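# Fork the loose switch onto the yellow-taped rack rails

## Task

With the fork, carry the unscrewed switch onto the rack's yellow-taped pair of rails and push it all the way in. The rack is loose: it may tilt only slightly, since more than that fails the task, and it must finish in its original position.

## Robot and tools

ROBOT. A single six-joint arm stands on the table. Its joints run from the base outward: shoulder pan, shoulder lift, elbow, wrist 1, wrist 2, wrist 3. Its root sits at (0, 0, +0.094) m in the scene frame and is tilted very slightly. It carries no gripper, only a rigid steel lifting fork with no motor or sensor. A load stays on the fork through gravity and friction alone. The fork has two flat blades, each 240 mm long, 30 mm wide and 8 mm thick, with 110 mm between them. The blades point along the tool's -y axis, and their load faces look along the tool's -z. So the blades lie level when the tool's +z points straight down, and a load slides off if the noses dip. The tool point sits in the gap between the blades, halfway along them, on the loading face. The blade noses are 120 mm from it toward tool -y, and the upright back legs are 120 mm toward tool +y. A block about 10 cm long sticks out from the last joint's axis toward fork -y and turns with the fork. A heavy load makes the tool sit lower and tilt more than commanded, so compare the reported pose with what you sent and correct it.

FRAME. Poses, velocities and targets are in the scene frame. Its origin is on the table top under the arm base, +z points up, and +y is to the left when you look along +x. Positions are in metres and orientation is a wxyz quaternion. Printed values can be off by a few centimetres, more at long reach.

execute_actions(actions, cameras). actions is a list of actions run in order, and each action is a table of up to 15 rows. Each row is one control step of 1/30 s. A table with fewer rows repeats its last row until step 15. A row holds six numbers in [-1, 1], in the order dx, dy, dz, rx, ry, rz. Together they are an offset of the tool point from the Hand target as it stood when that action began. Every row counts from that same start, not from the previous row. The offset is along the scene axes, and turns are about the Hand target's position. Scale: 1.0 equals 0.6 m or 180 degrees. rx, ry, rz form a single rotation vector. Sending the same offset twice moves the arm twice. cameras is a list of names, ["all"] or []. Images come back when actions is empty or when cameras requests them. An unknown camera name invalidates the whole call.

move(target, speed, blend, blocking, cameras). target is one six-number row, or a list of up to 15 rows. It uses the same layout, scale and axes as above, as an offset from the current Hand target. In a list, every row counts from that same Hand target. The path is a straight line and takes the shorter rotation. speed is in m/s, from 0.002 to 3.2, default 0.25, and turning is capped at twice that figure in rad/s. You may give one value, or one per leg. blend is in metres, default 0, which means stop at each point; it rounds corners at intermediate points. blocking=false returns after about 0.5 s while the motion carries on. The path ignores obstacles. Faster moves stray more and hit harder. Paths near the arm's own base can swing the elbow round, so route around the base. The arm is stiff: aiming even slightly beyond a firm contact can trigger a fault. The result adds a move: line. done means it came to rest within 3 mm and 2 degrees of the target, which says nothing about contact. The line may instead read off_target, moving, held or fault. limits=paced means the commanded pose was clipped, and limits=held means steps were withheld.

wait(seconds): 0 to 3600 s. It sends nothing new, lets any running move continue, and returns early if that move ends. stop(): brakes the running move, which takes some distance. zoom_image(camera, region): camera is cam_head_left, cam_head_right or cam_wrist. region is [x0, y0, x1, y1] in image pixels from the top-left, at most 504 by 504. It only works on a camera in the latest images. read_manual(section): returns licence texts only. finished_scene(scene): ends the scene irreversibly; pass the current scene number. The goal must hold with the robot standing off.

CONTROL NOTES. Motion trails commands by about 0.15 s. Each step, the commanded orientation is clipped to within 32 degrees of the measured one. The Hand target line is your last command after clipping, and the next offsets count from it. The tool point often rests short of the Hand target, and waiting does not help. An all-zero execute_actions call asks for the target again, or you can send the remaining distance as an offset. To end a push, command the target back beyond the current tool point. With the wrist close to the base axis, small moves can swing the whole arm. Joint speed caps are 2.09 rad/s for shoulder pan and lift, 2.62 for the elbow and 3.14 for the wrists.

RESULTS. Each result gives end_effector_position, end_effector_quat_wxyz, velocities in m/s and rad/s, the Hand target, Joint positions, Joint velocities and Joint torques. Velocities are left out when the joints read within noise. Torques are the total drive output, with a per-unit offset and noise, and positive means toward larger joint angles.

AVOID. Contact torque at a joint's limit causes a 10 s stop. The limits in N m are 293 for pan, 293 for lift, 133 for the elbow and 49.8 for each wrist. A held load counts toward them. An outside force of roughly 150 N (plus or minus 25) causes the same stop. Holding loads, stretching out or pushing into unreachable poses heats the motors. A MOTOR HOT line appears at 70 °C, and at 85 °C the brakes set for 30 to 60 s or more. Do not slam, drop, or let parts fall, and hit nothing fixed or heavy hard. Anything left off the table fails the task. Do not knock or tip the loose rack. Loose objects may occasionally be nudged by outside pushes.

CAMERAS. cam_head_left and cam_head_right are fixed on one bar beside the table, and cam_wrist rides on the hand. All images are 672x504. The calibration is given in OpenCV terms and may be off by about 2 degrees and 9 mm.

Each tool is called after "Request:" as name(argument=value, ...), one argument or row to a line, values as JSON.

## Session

Request:
execute_actions(
  actions=[],
)

Request:
zoom_image(
  camera="cam_head_left",
  region=[270, 60, 490, 280],
)

Request:
zoom_image(
  camera="cam_head_right",
  region=[270, 60, 490, 280],
)

Scene clock: 0.00 s.
end_effector_position=(+0.3730, -0.1176, +0.2682) end_effector_quat_wxyz=(+0.136, +0.895, +0.406, -0.125)
Joint positions: [2.64 -1.67 2.33 -2.306 -1.933 0.155]
Joint velocities: within noise
Joint torques (N m): no reading
Hand target: +0.3730, -0.1176, +0.2682; +0.136, +0.895, +0.406, -0.125
camera_calibration:
cam_wrist: T_world_to_cam=[[0.6462, 0.67467, -0.35671, -0.05655], [0.75052, -0.47708, 0.45728, -0.5873], [0.13833, -0.56322, -0.81465, 0.195]] pos_world=[0.45036, -0.13221, 0.40724]

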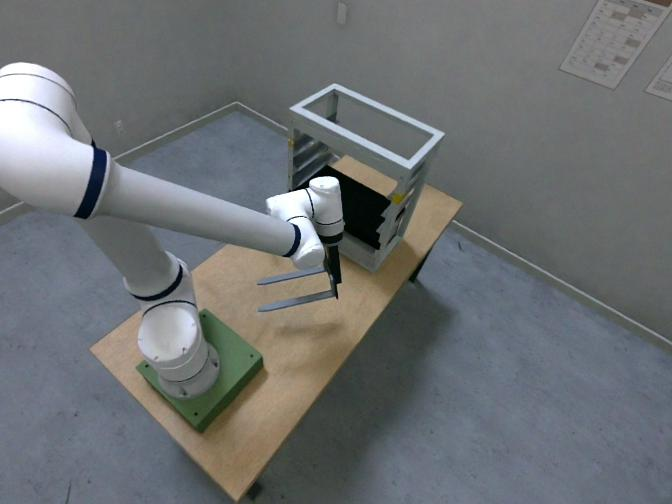

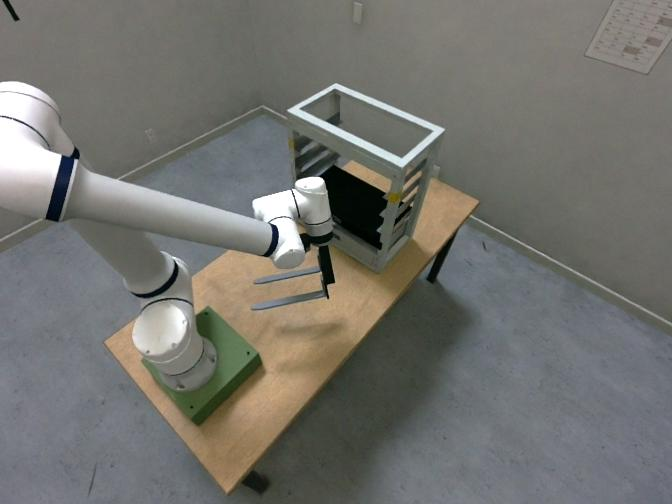

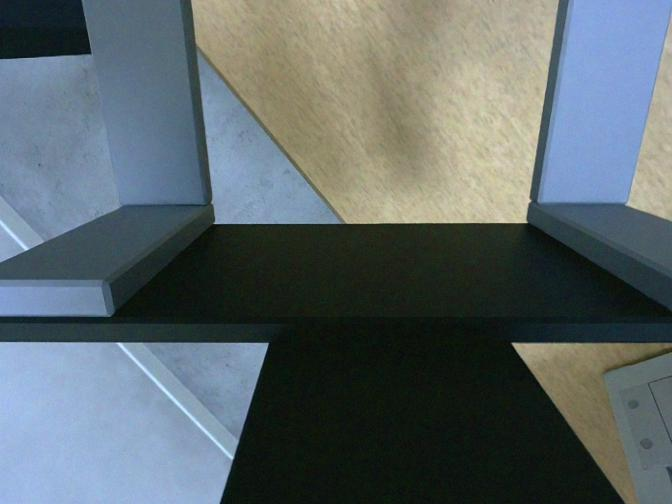

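Scaled by 2.291.

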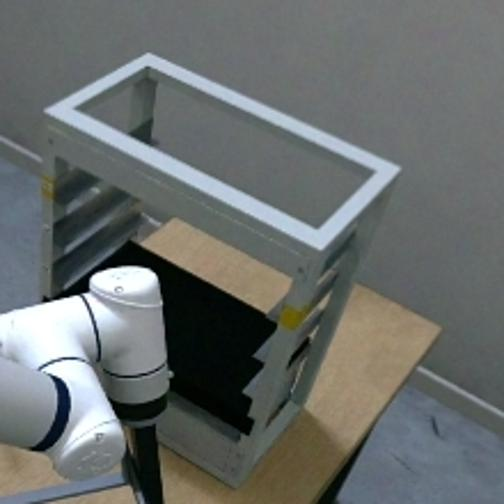

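Scaled by 2.291.

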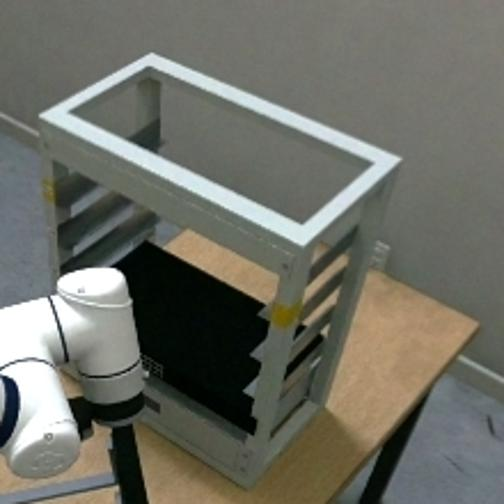

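Request:
move(
  target=[
    [0.0783, 0.3293, 0.153, 0.0898, -0.0825, -0.268],
    [0.4033, 0.346, 0.438, 0.4827, -0.1865, -0.5796],
  ],
  speed=0.5,
  blend=[0.1, 0],
  cameras=["all"],
)

Request:
zoom_image(
  camera="cam_wrist",
  region=[190, 0, 550, 230],
)

Request:
zoom_image(
  camera="cam_head_left",
  region=[270, 70, 450, 280],
)

Request:
zoom_image(
  camera="cam_head_right",
  region=[270, 70, 450, 280],
)

Scene clock: 69.87 s.
end_effector_position=(+0.6149, +0.0900, +0.5310) end_effector_quat_wxyz=(-0.472, +0.699, -0.446, +0.300)
Joint positions: [2.449 -1.81 2.762 -3.266 -0.547 2.406]
Joint torques (N m): [9.31 -1.2 -44.35 -10.45 2.9 3.37]
Hand target: +0.6150, +0.0900, +0.5310; -0.472, +0.699, -0.446, +0.300
Off the commanded pose: 0.000 m, 0 deg.
move: done
cam_wrist: T_world_to_cam=[[0.44009, -0.89767, -0.02261, -0.16836], [-0.61139, -0.28111, -0.73971, 0.66541], [0.65766, 0.33936, -0.67254, 0.01655]] pos_world=[0.47003, 0.0303, 0.49954]

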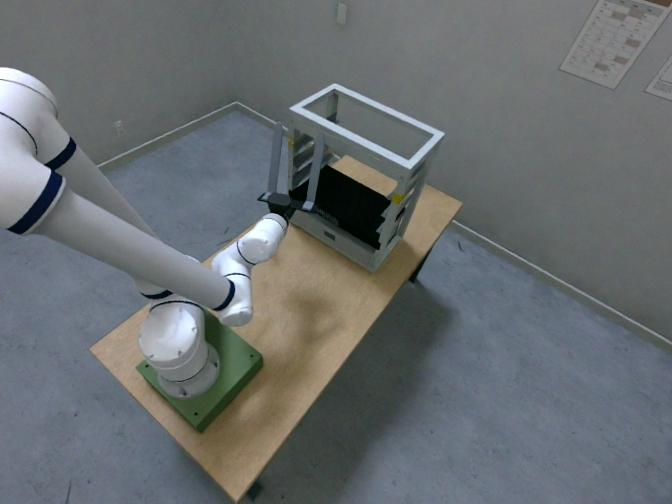

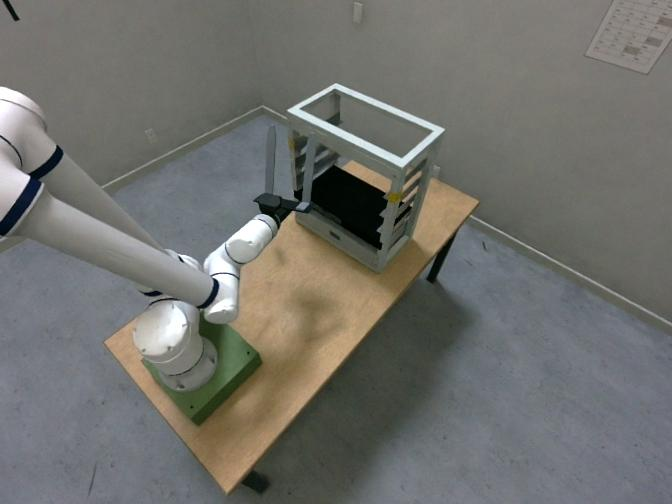

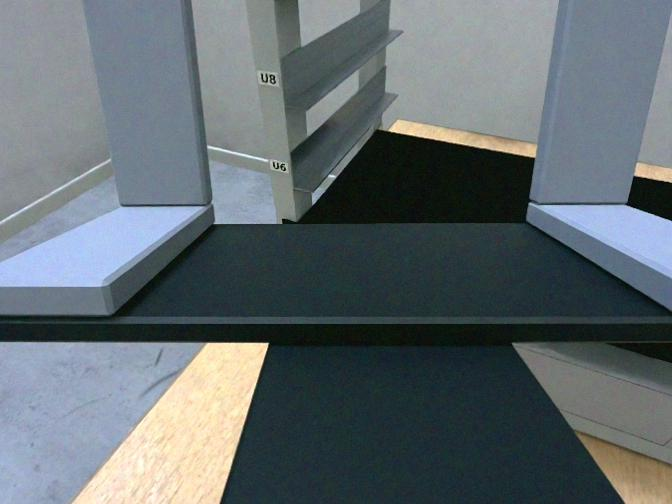

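Scaled by 1.400.

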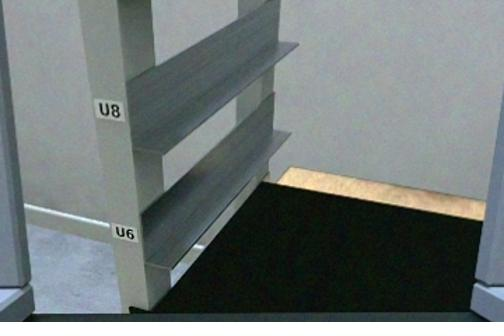

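Scaled by 2.400.

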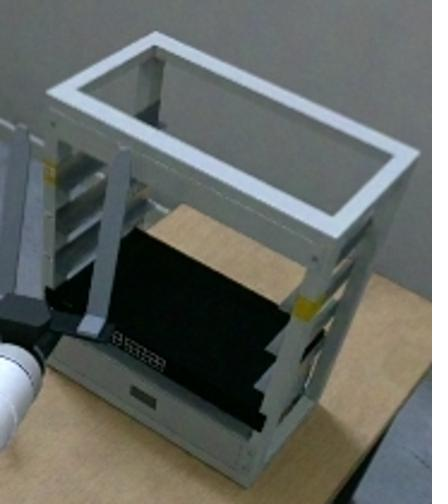

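Scaled by 2.400.

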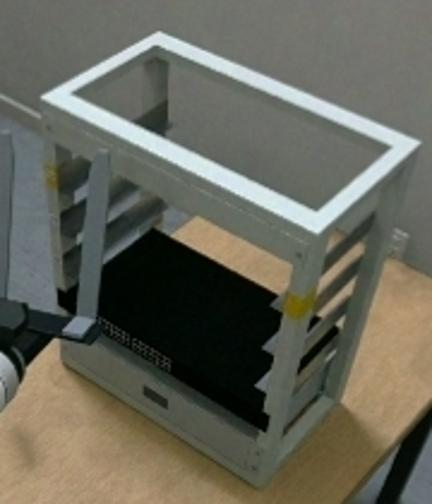

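Request:
zoom_image(
  camera="cam_wrist",
  region=[270, 80, 350, 200],
)

Request:
zoom_image(
  camera="cam_wrist",
  region=[330, 0, 430, 140],
)

Request:
zoom_image(
  camera="cam_wrist",
  region=[500, 330, 672, 504],
)

Scaled by 4.200.

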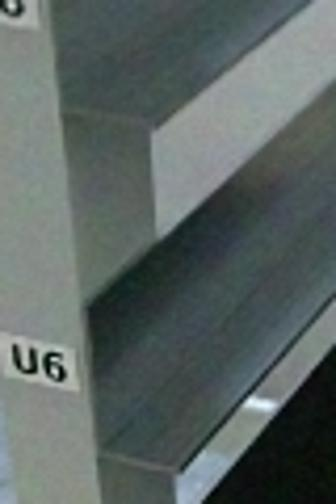

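Scaled by 3.600.

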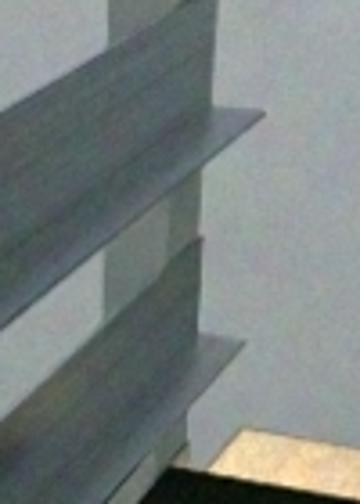

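Scaled by 2.897.

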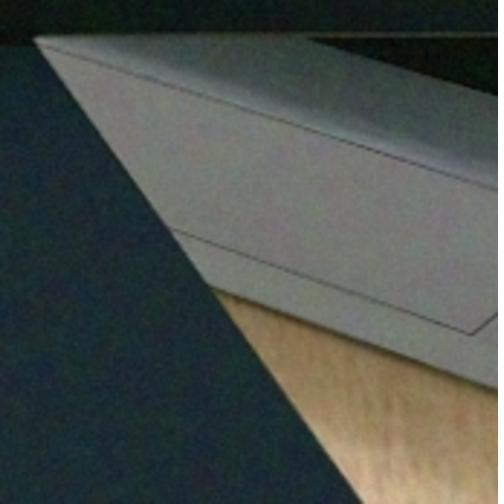

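Request:
move(
  target=[-0.0183, -0.2095, -0.0963, -0.0009, 0.0172, -0.2611],
  speed=0.4,
  cameras=["cam_wrist"],
)

Request:
zoom_image(
  camera="cam_wrist",
  region=[190, 0, 550, 230],
)

Request:
zoom_image(
  camera="cam_wrist",
  region=[0, 330, 280, 504],
)

Scene clock: 132.23 s.
end_effector_position=(+0.6040, -0.0357, +0.4732) end_effector_quat_wxyz=(+0.300, -0.472, +0.699, -0.446)
Joint positions: [2.864 -1.502 2.78 -3.968 -1.625 3.169]
Joint torques (N m): [9.17 -18.22 -49.79 -12.87 -2.39 3.55]
Hand target: +0.6040, -0.0357, +0.4732; +0.300, -0.472, +0.699, -0.446
Off the commanded pose: 0.000 m, 0 deg.
move: done
cam_wrist: T_world_to_cam=[[-0.35764, -0.9336, -0.02216, 0.20267], [-0.6579, 0.26873, -0.70352, 0.61124], [0.66276, -0.23703, -0.71033, 0.02177]] pos_world=[0.4602, 0.03011, 0.44998]

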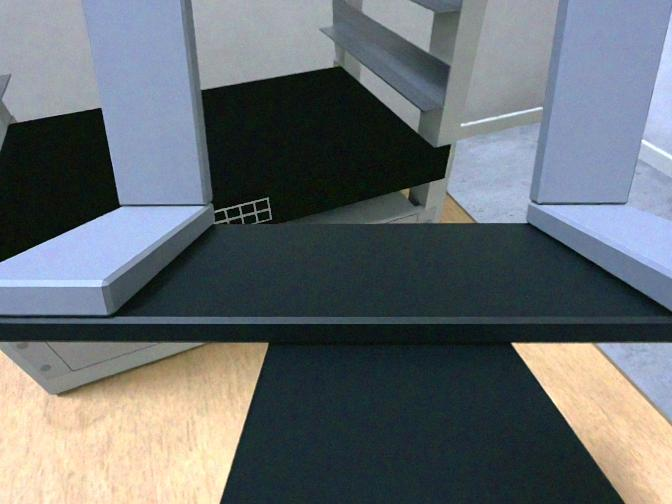

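Scaled by 1.400.

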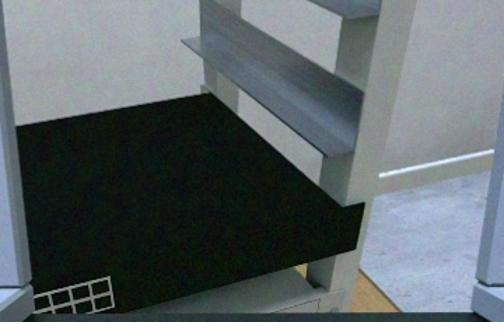

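Scaled by 1.800.

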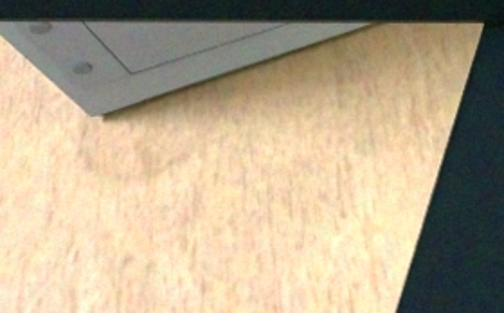

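Request:
move(
  target=[-0.0233, 0.0735, -0.522, 0.0661, 0.3575, 0.1144],
  speed=0.4,
  cameras=["all"],
)

Request:
zoom_image(
  camera="cam_wrist",
  region=[190, 0, 560, 100],
)

Request:
zoom_image(
  camera="cam_head_right",
  region=[270, 90, 430, 280],
)

Scene clock: 173.00 s.
end_effector_position=(+0.5900, +0.0084, +0.1601) end_effector_quat_wxyz=(+0.000, +0.714, -0.700, +0.000)
Joint positions: [2.785 -1.676 2.574 -2.454 -1.57 2.719]
Joint torques (N m): [9.67 -15.91 -72.4 -5.55 -1.5 -2.08]
Hand target: +0.5900, +0.0084, +0.1600; +0.000, +0.714, -0.700, +0.000
Off the commanded pose: 0.000 m, 0 deg.
move: done
cam_wrist: T_world_to_cam=[[0.00688, -0.99963, -0.02629, 0.01805], [-0.93776, -0.01558, 0.34692, 0.36916], [-0.3472, 0.02227, -0.93753, 0.44912]] pos_world=[0.502, 0.01379, 0.29347]

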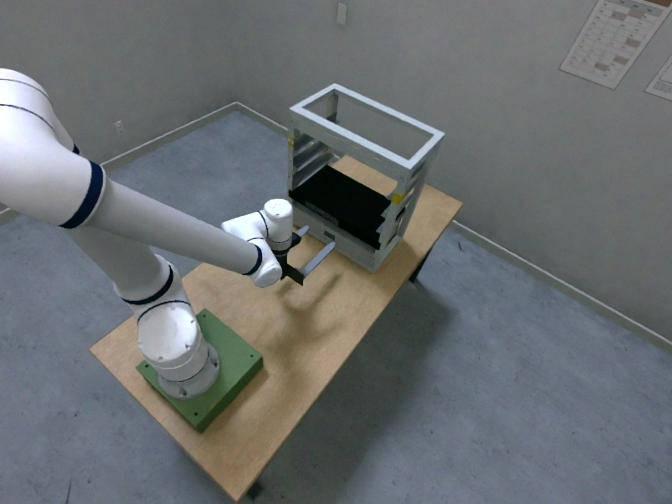

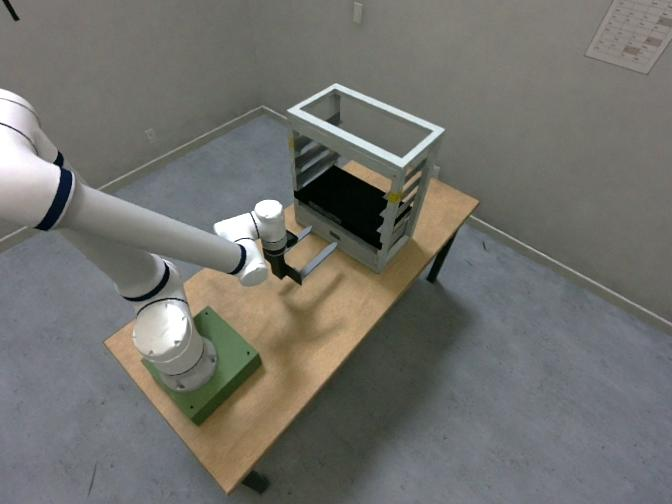

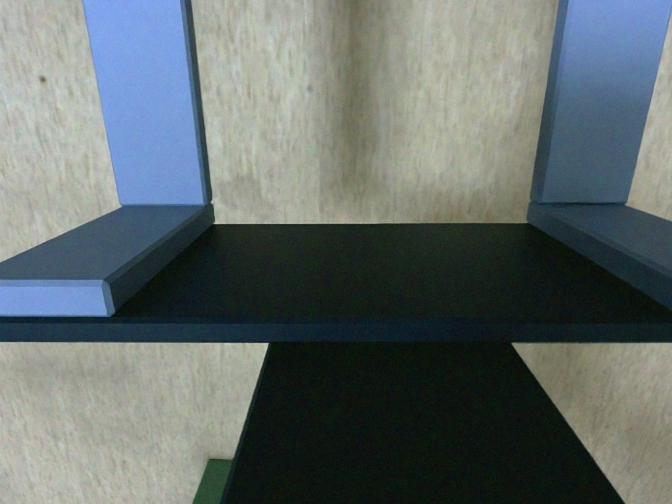

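Scaled by 1.362.

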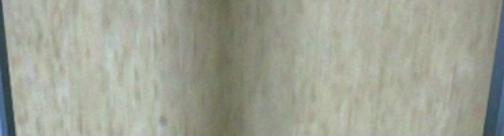

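Scaled by 2.653.

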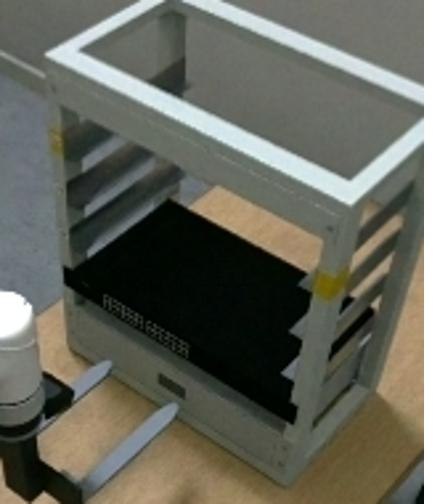

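Request:
move(
  target=[0.4332, 0.0091, 0, 0, 0, 0],
  speed=0.2,
  cameras=["all"],
)

Request:
zoom_image(
  camera="cam_wrist",
  region=[0, 0, 336, 120],
)

Request:
zoom_image(
  camera="cam_wrist",
  region=[336, 0, 672, 120],
)

Request:
zoom_image(
  camera="cam_head_right",
  region=[270, 90, 430, 280],
)

Scene clock: 184.97 s.
end_effector_position=(+0.8497, +0.0138, +0.1600) end_effector_quat_wxyz=(+0.000, +0.714, -0.700, +0.000)
Joint positions: [2.946 -1.267 2.107 -2.396 -1.568 2.879]
Joint torques (N m): [8.18 -64.4 -76.81 -5.63 -1.59 3.53]
Hand target: +0.8499, +0.0138, +0.1600; +0.000, +0.714, -0.700, +0.000
Off the commanded pose: 0.000 m, 0 deg.
move: done
cam_wrist: T_world_to_cam=[[0.00696, -0.99963, -0.02633, 0.0216], [-0.93761, -0.01568, 0.34734, 0.61277], [-0.34762, 0.02226, -0.93737, 0.53942]] pos_world=[0.7619, 0.01919, 0.29337]

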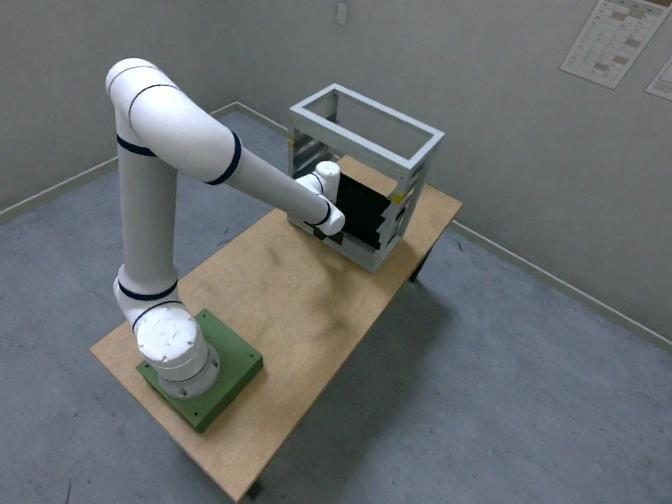

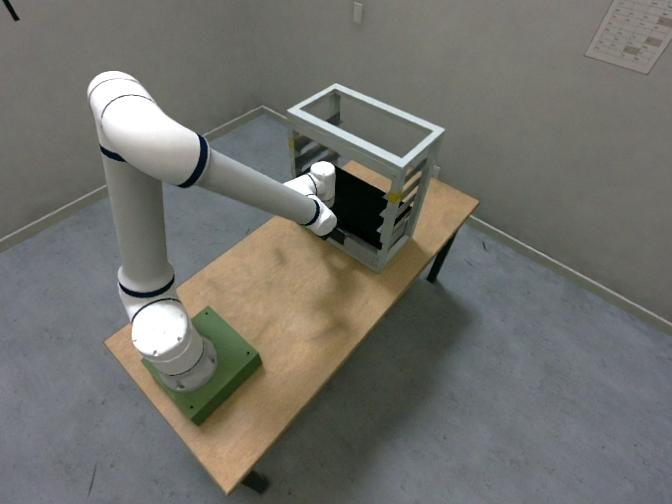

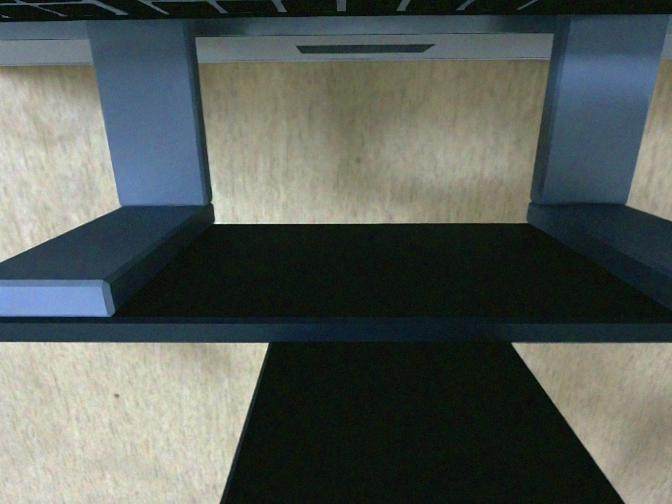

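Scaled by 1.500.

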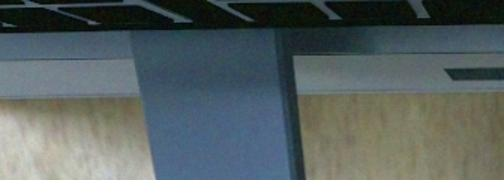

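Scaled by 1.500.

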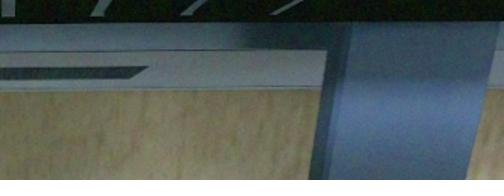

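Scaled by 2.653.

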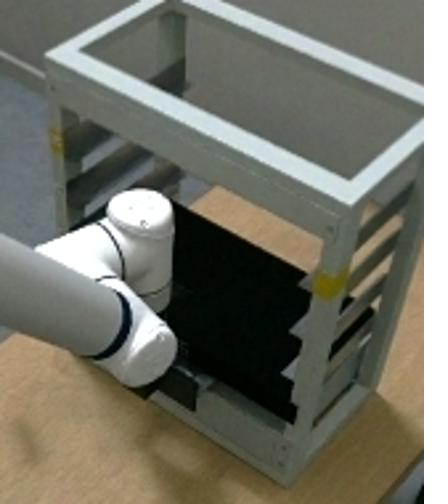

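Request:
move(
  target=[
    [0.04, 0.0008, 0, 0, 0, 0],
    [0.04, 0.0008, 0.0133, 0, 0, 0],
  ],
  speed=0.1,
  blend=[0.003, 0],
  cameras=["cam_wrist"],
)

Request:
move(
  target=[0, 0, 0.03, 0, 0, 0],
  speed=0.02,
  cameras=["all"],
)

Request:
zoom_image(
  camera="cam_head_right",
  region=[270, 90, 430, 280],
)

Scene clock: 206.97 s.
end_effector_position=(+0.8738, +0.0143, +0.1678) end_effector_quat_wxyz=(+0.000, +0.714, -0.700, +0.000)
Joint positions: [2.955 -1.246 2.056 -2.366 -1.568 2.888]
Joint torques (N m): [9.49 -97.84 -78.73 -5.64 1.83 3.55]
Hand target: +0.8739, +0.0143, +0.1680; +0.000, +0.714, -0.700, +0.000
Off the commanded pose: 0.000 m, 0 deg.
move: done
cam_wrist: T_world_to_cam=[[0.00696, -0.99963, -0.02633, 0.02214], [-0.93761, -0.01568, 0.34734, 0.63253], [-0.34762, 0.02226, -0.93737, 0.55516]] pos_world=[0.7859, 0.01969, 0.30127]

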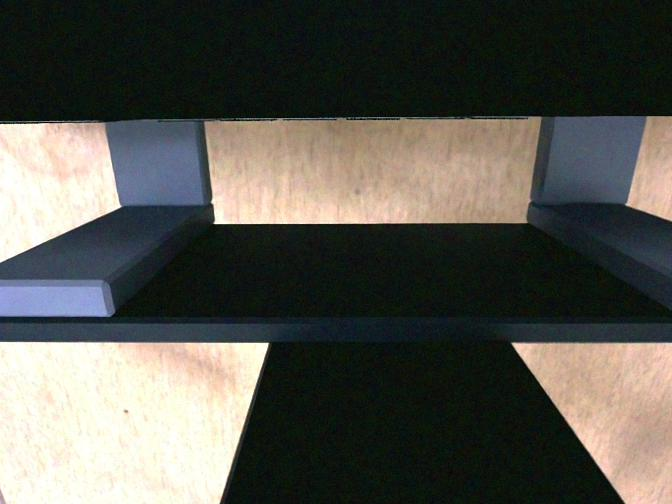

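Scene clock: 208.20 s.
end_effector_position=(+0.8739, +0.0144, +0.1858) end_effector_quat_wxyz=(+0.000, +0.714, -0.700, +0.000)
Joint positions: [2.955 -1.269 2.045 -2.332 -1.568 2.888]
Joint torques (N m): [-12.02 -132.37 -115.03 -17.35 1.99 -1.66]
Hand target: +0.8739, +0.0143, +0.1860; +0.000, +0.714, -0.700, +0.000
Off the commanded pose: 0.000 m, 0 deg.
move: done
cam_wrist: T_world_to_cam=[[0.00696, -0.99963, -0.02633, 0.02271], [-0.93761, -0.01568, 0.34734, 0.62641], [-0.34762, 0.02226, -0.93737, 0.57197]] pos_world=[0.786, 0.01979, 0.31917]

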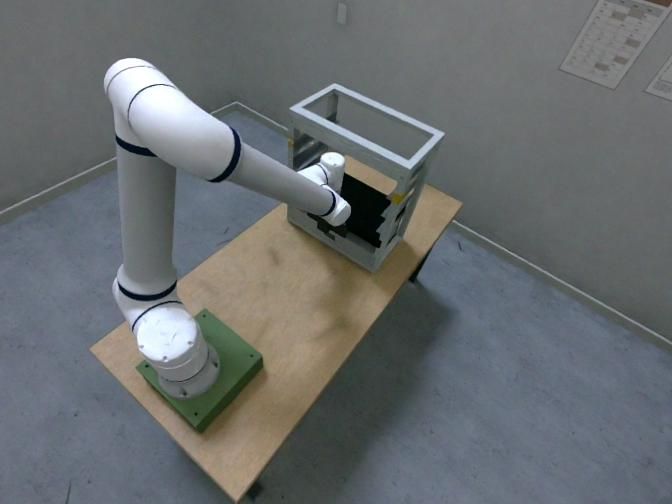

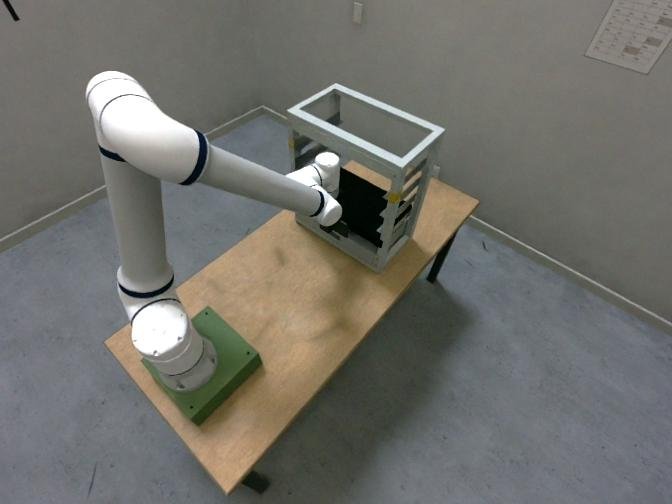

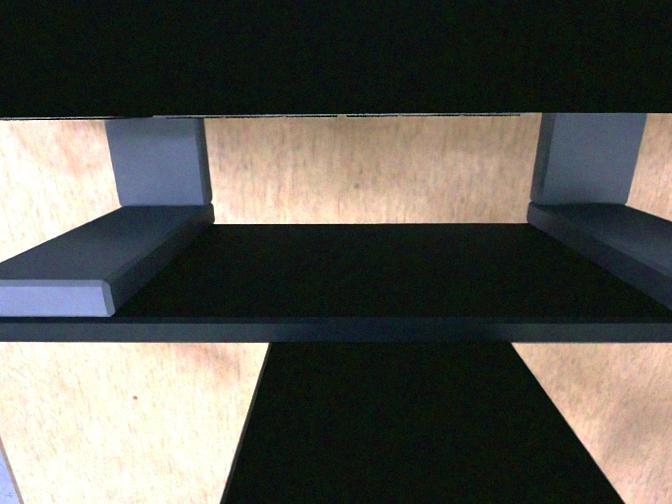

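Scaled by 2.653.

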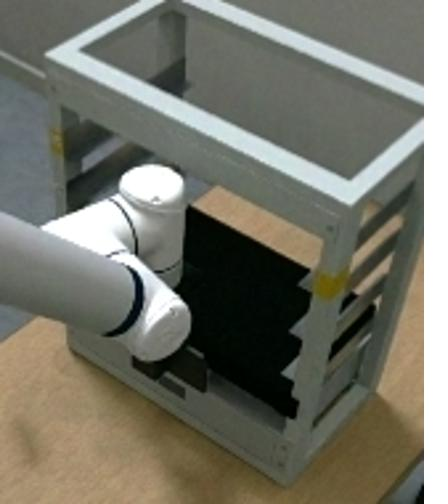

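Request:
move(
  target=[-0.1666, -0.0035, 0, 0, 0, 0],
  speed=0.1,
  cameras=["cam_wrist"],
)

Request:
move(
  target=[-0.3082, -0.0065, 0, 0, 0, 0],
  speed=0.12,
  cameras=["all"],
)

Request:
zoom_image(
  camera="cam_head_right",
  region=[250, 120, 430, 300],
)

Request:
zoom_image(
  camera="cam_head_left",
  region=[250, 120, 430, 300],
)

Scene clock: 214.67 s.
end_effector_position=(+0.7742, +0.0122, +0.1860) end_effector_quat_wxyz=(+0.000, +0.714, -0.700, +0.000)
Joint positions: [2.913 -1.41 2.233 -2.378 -1.568 2.847]
Joint torques (N m): [-21.63 -109.35 -86.9 -22.18 2.42 -2.34]
Hand target: +0.7740, +0.0122, +0.1860; +0.000, +0.714, -0.700, +0.000
Off the commanded pose: 0.000 m, 0 deg.
move: done
cam_wrist: T_world_to_cam=[[0.00696, -0.99963, -0.02633, 0.02121], [-0.93761, -0.01568, 0.34734, 0.53283], [-0.34762, 0.02226, -0.93737, 0.53755]] pos_world=[0.6863, 0.01759, 0.31937]

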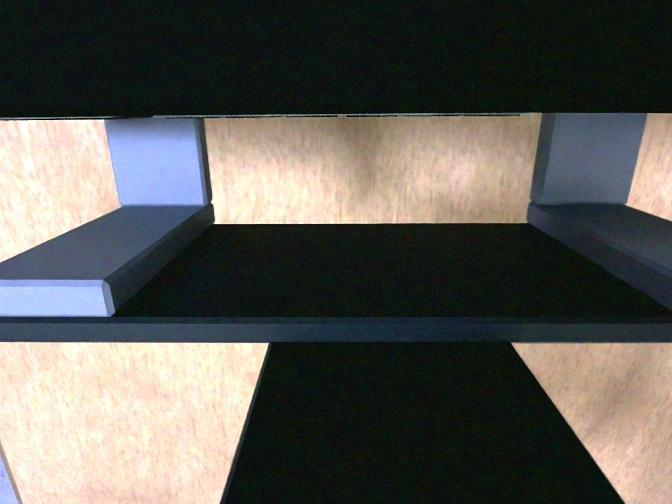

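Scene clock: 216.83 s.
end_effector_position=(+0.5892, +0.0083, +0.1859) end_effector_quat_wxyz=(+0.000, +0.714, -0.700, +0.000)
Joint positions: [2.784 -1.736 2.551 -2.371 -1.57 2.718]
Joint torques (N m): [-23.1 -66.22 -86.78 -17.46 4.6 -2.42]
Hand target: +0.5890, +0.0083, +0.1860; +0.000, +0.714, -0.700, +0.000
Off the commanded pose: 0.000 m, 0 deg.
move: done
cam_wrist: T_world_to_cam=[[0.00696, -0.99963, -0.02633, 0.01861], [-0.93761, -0.01568, 0.34734, 0.35931], [-0.34762, 0.02226, -0.93737, 0.47332]] pos_world=[0.5013, 0.01369, 0.31937]

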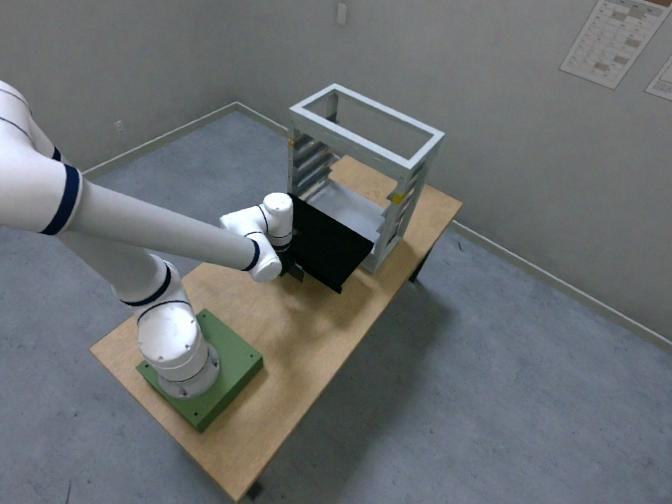

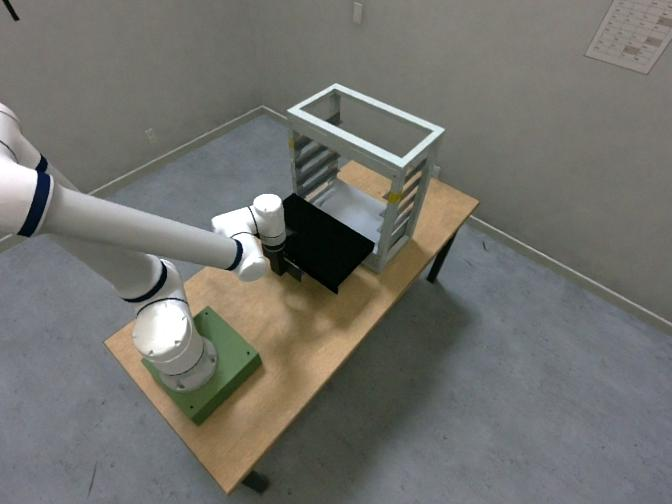

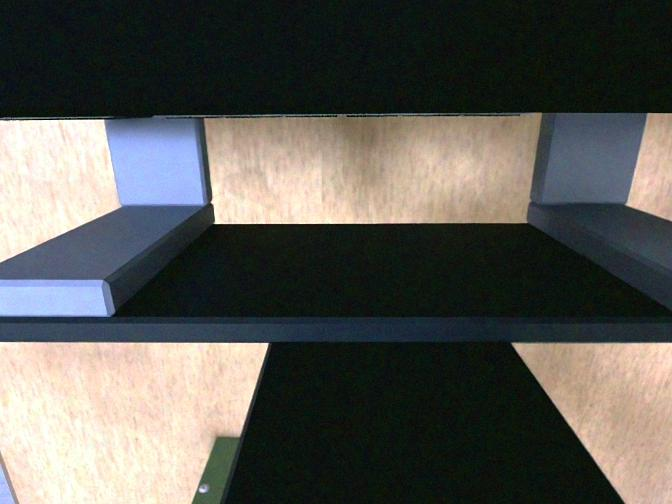

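Scaled by 2.800.

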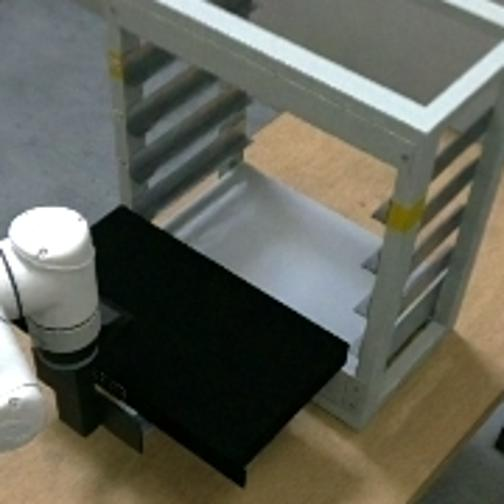

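Scaled by 2.800.

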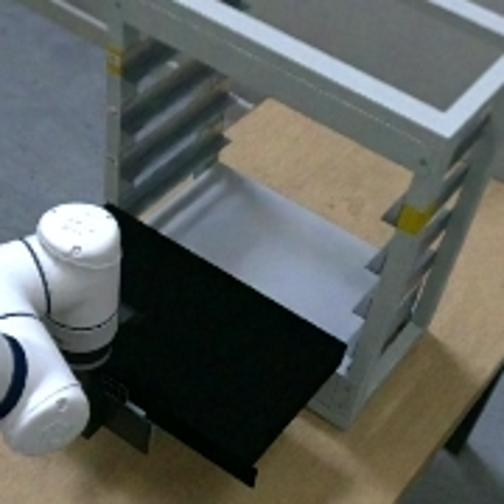

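Request:
move(
  target=[0, 0, 0.4408, 0, 0, 0],
  speed=0.2,
  cameras=["all"],
)

Request:
zoom_image(
  camera="cam_head_right",
  region=[355, 155, 415, 215],
)

Request:
zoom_image(
  camera="cam_head_left",
  region=[360, 155, 420, 215],
)

Request:
zoom_image(
  camera="cam_head_right",
  region=[270, 105, 330, 165],
)

Request:
zoom_image(
  camera="cam_head_left",
  region=[270, 105, 330, 165],
)

Request:
zoom_image(
  camera="cam_head_right",
  region=[260, 90, 440, 270],
)

Scene clock: 228.93 s.
end_effector_position=(+0.5891, +0.0083, +0.4503) end_effector_quat_wxyz=(+0.000, +0.714, -0.700, +0.000)
Joint positions: [2.784 -2.022 2.195 -1.728 -1.57 2.717]
Joint torques (N m): [-21.71 -55.01 -142.55 -17.29 1 -2.39]
Hand target: +0.5890, +0.0083, +0.4505; +0.000, +0.714, -0.700, +0.000
Off the commanded pose: 0.000 m, 0 deg.
move: done
cam_wrist: T_world_to_cam=[[0.00696, -0.99963, -0.02633, 0.02556], [-0.93761, -0.01568, 0.34734, 0.26741], [-0.34762, 0.02226, -0.93737, 0.72104]] pos_world=[0.5012, 0.01369, 0.58367]

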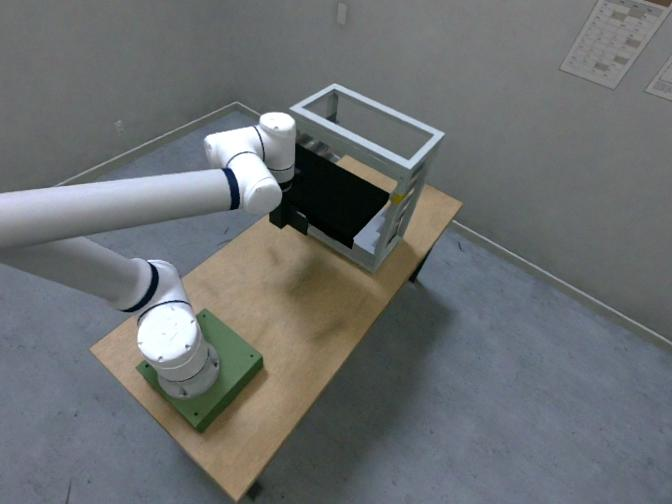

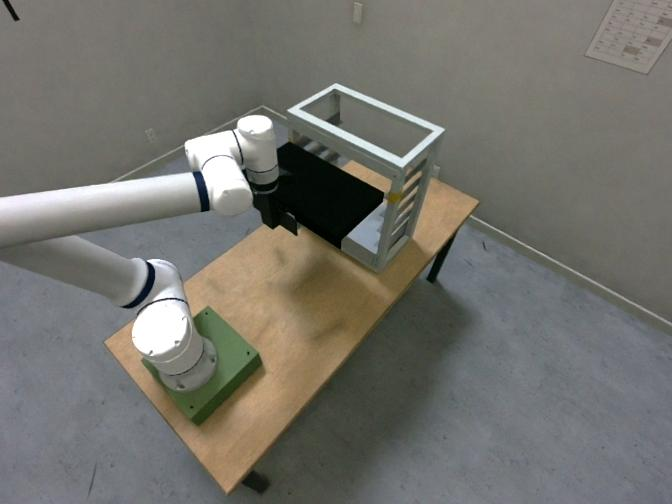

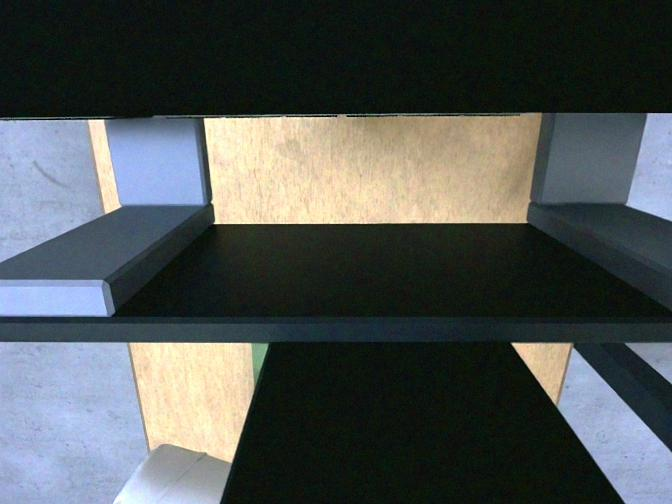

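Scaled by 8.400.

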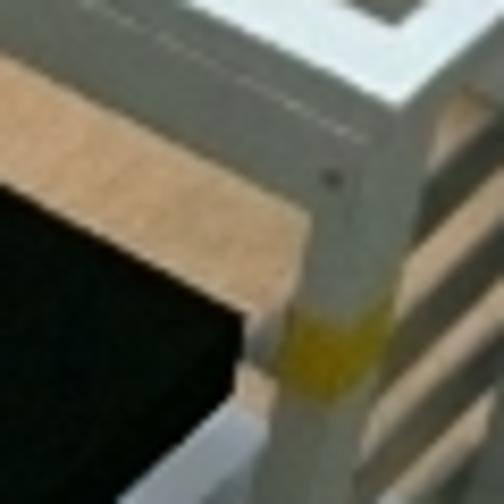

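Scaled by 8.400.

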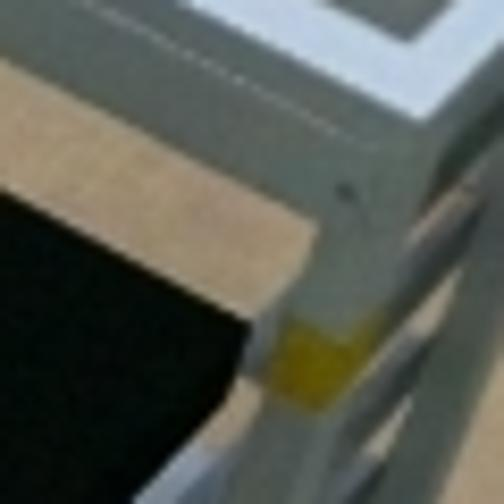

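Scaled by 8.400.

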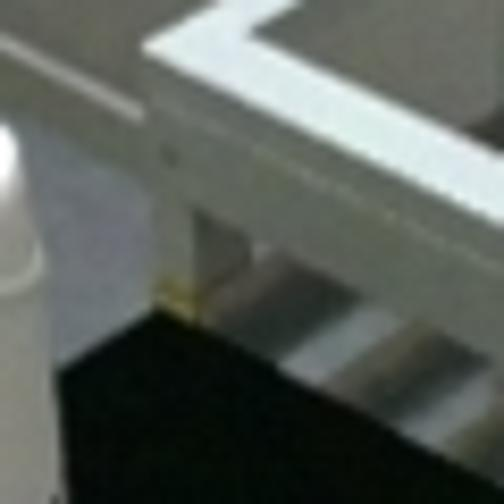

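Scaled by 8.400.

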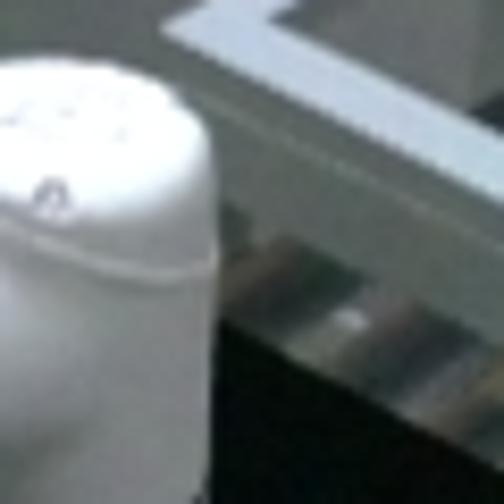

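Scaled by 2.800.

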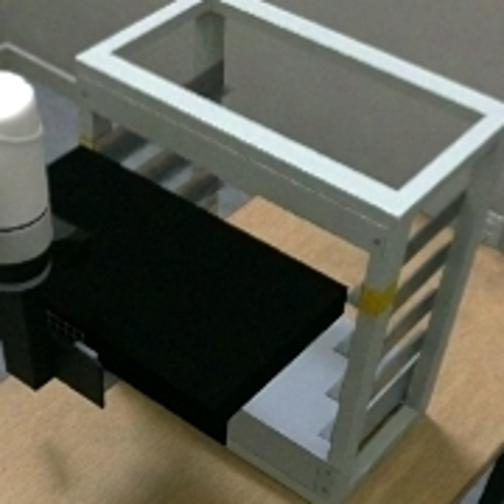

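Request:
move(
  target=[0.0417, 0.0009, 0, 0, 0, 0],
  speed=0.08,
  cameras=["cam_head_left", "cam_head_right"],
)

Request:
zoom_image(
  camera="cam_head_right",
  region=[370, 170, 410, 210],
)

Request:
zoom_image(
  camera="cam_head_left",
  region=[375, 170, 415, 210],
)

Request:
zoom_image(
  camera="cam_head_right",
  region=[275, 115, 315, 155],
)

Request:
zoom_image(
  camera="cam_head_left",
  region=[275, 115, 315, 155],
)

Scene clock: 272.83 s.
end_effector_position=(+0.6139, +0.0089, +0.4505) end_effector_quat_wxyz=(+0.000, +0.714, -0.700, +0.000)
Joint positions: [2.807 -1.97 2.166 -1.752 -1.57 2.741]
Joint torques (N m): [9.99 -29.57 -142.89 -22.04 2.31 3.37]
Hand target: +0.6141, +0.0089, +0.4505; +0.000, +0.714, -0.700, +0.000
Off the commanded pose: 0.000 m, 0 deg.
move: done

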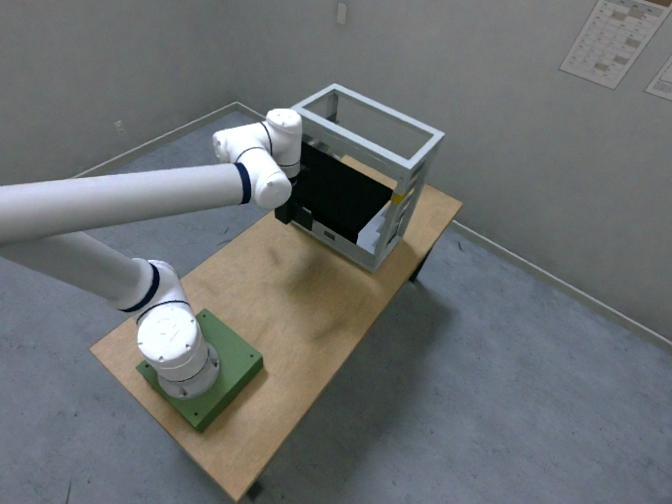

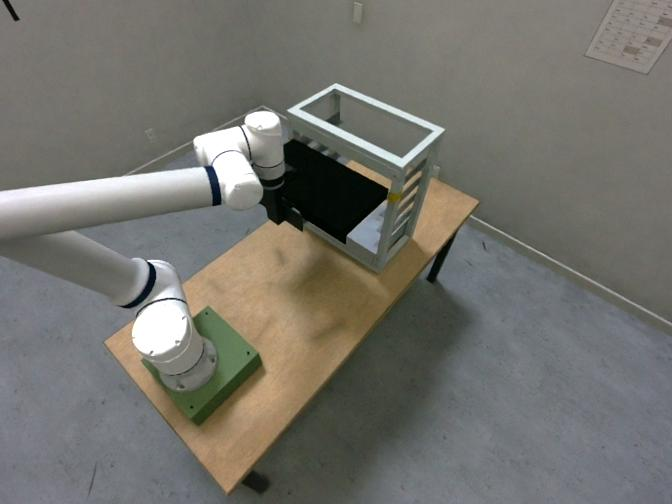

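Scaled by 12.600.

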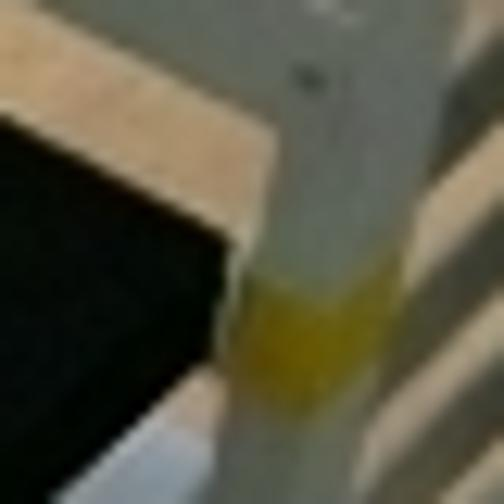

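Scaled by 12.600.

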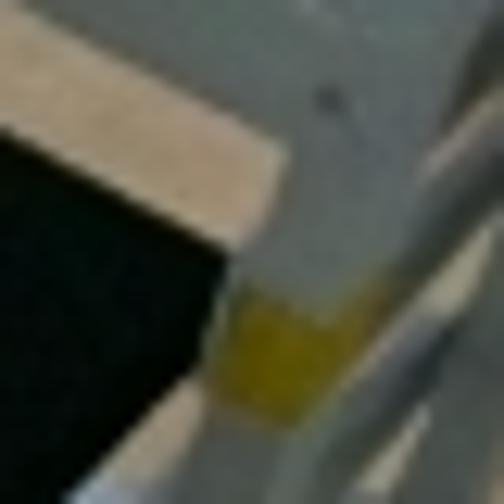

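Scaled by 12.600.

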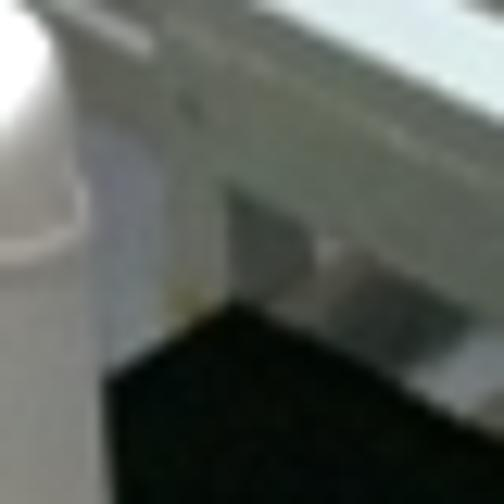

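Scaled by 12.600.

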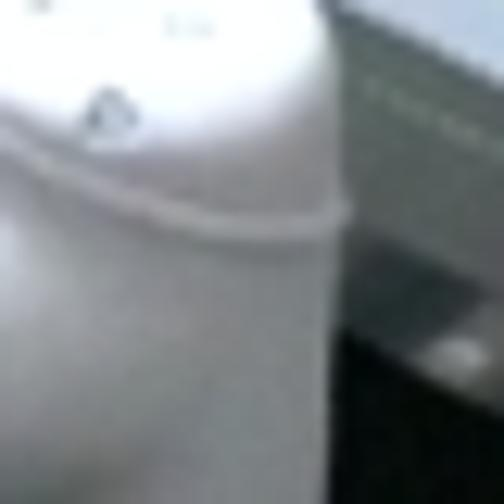

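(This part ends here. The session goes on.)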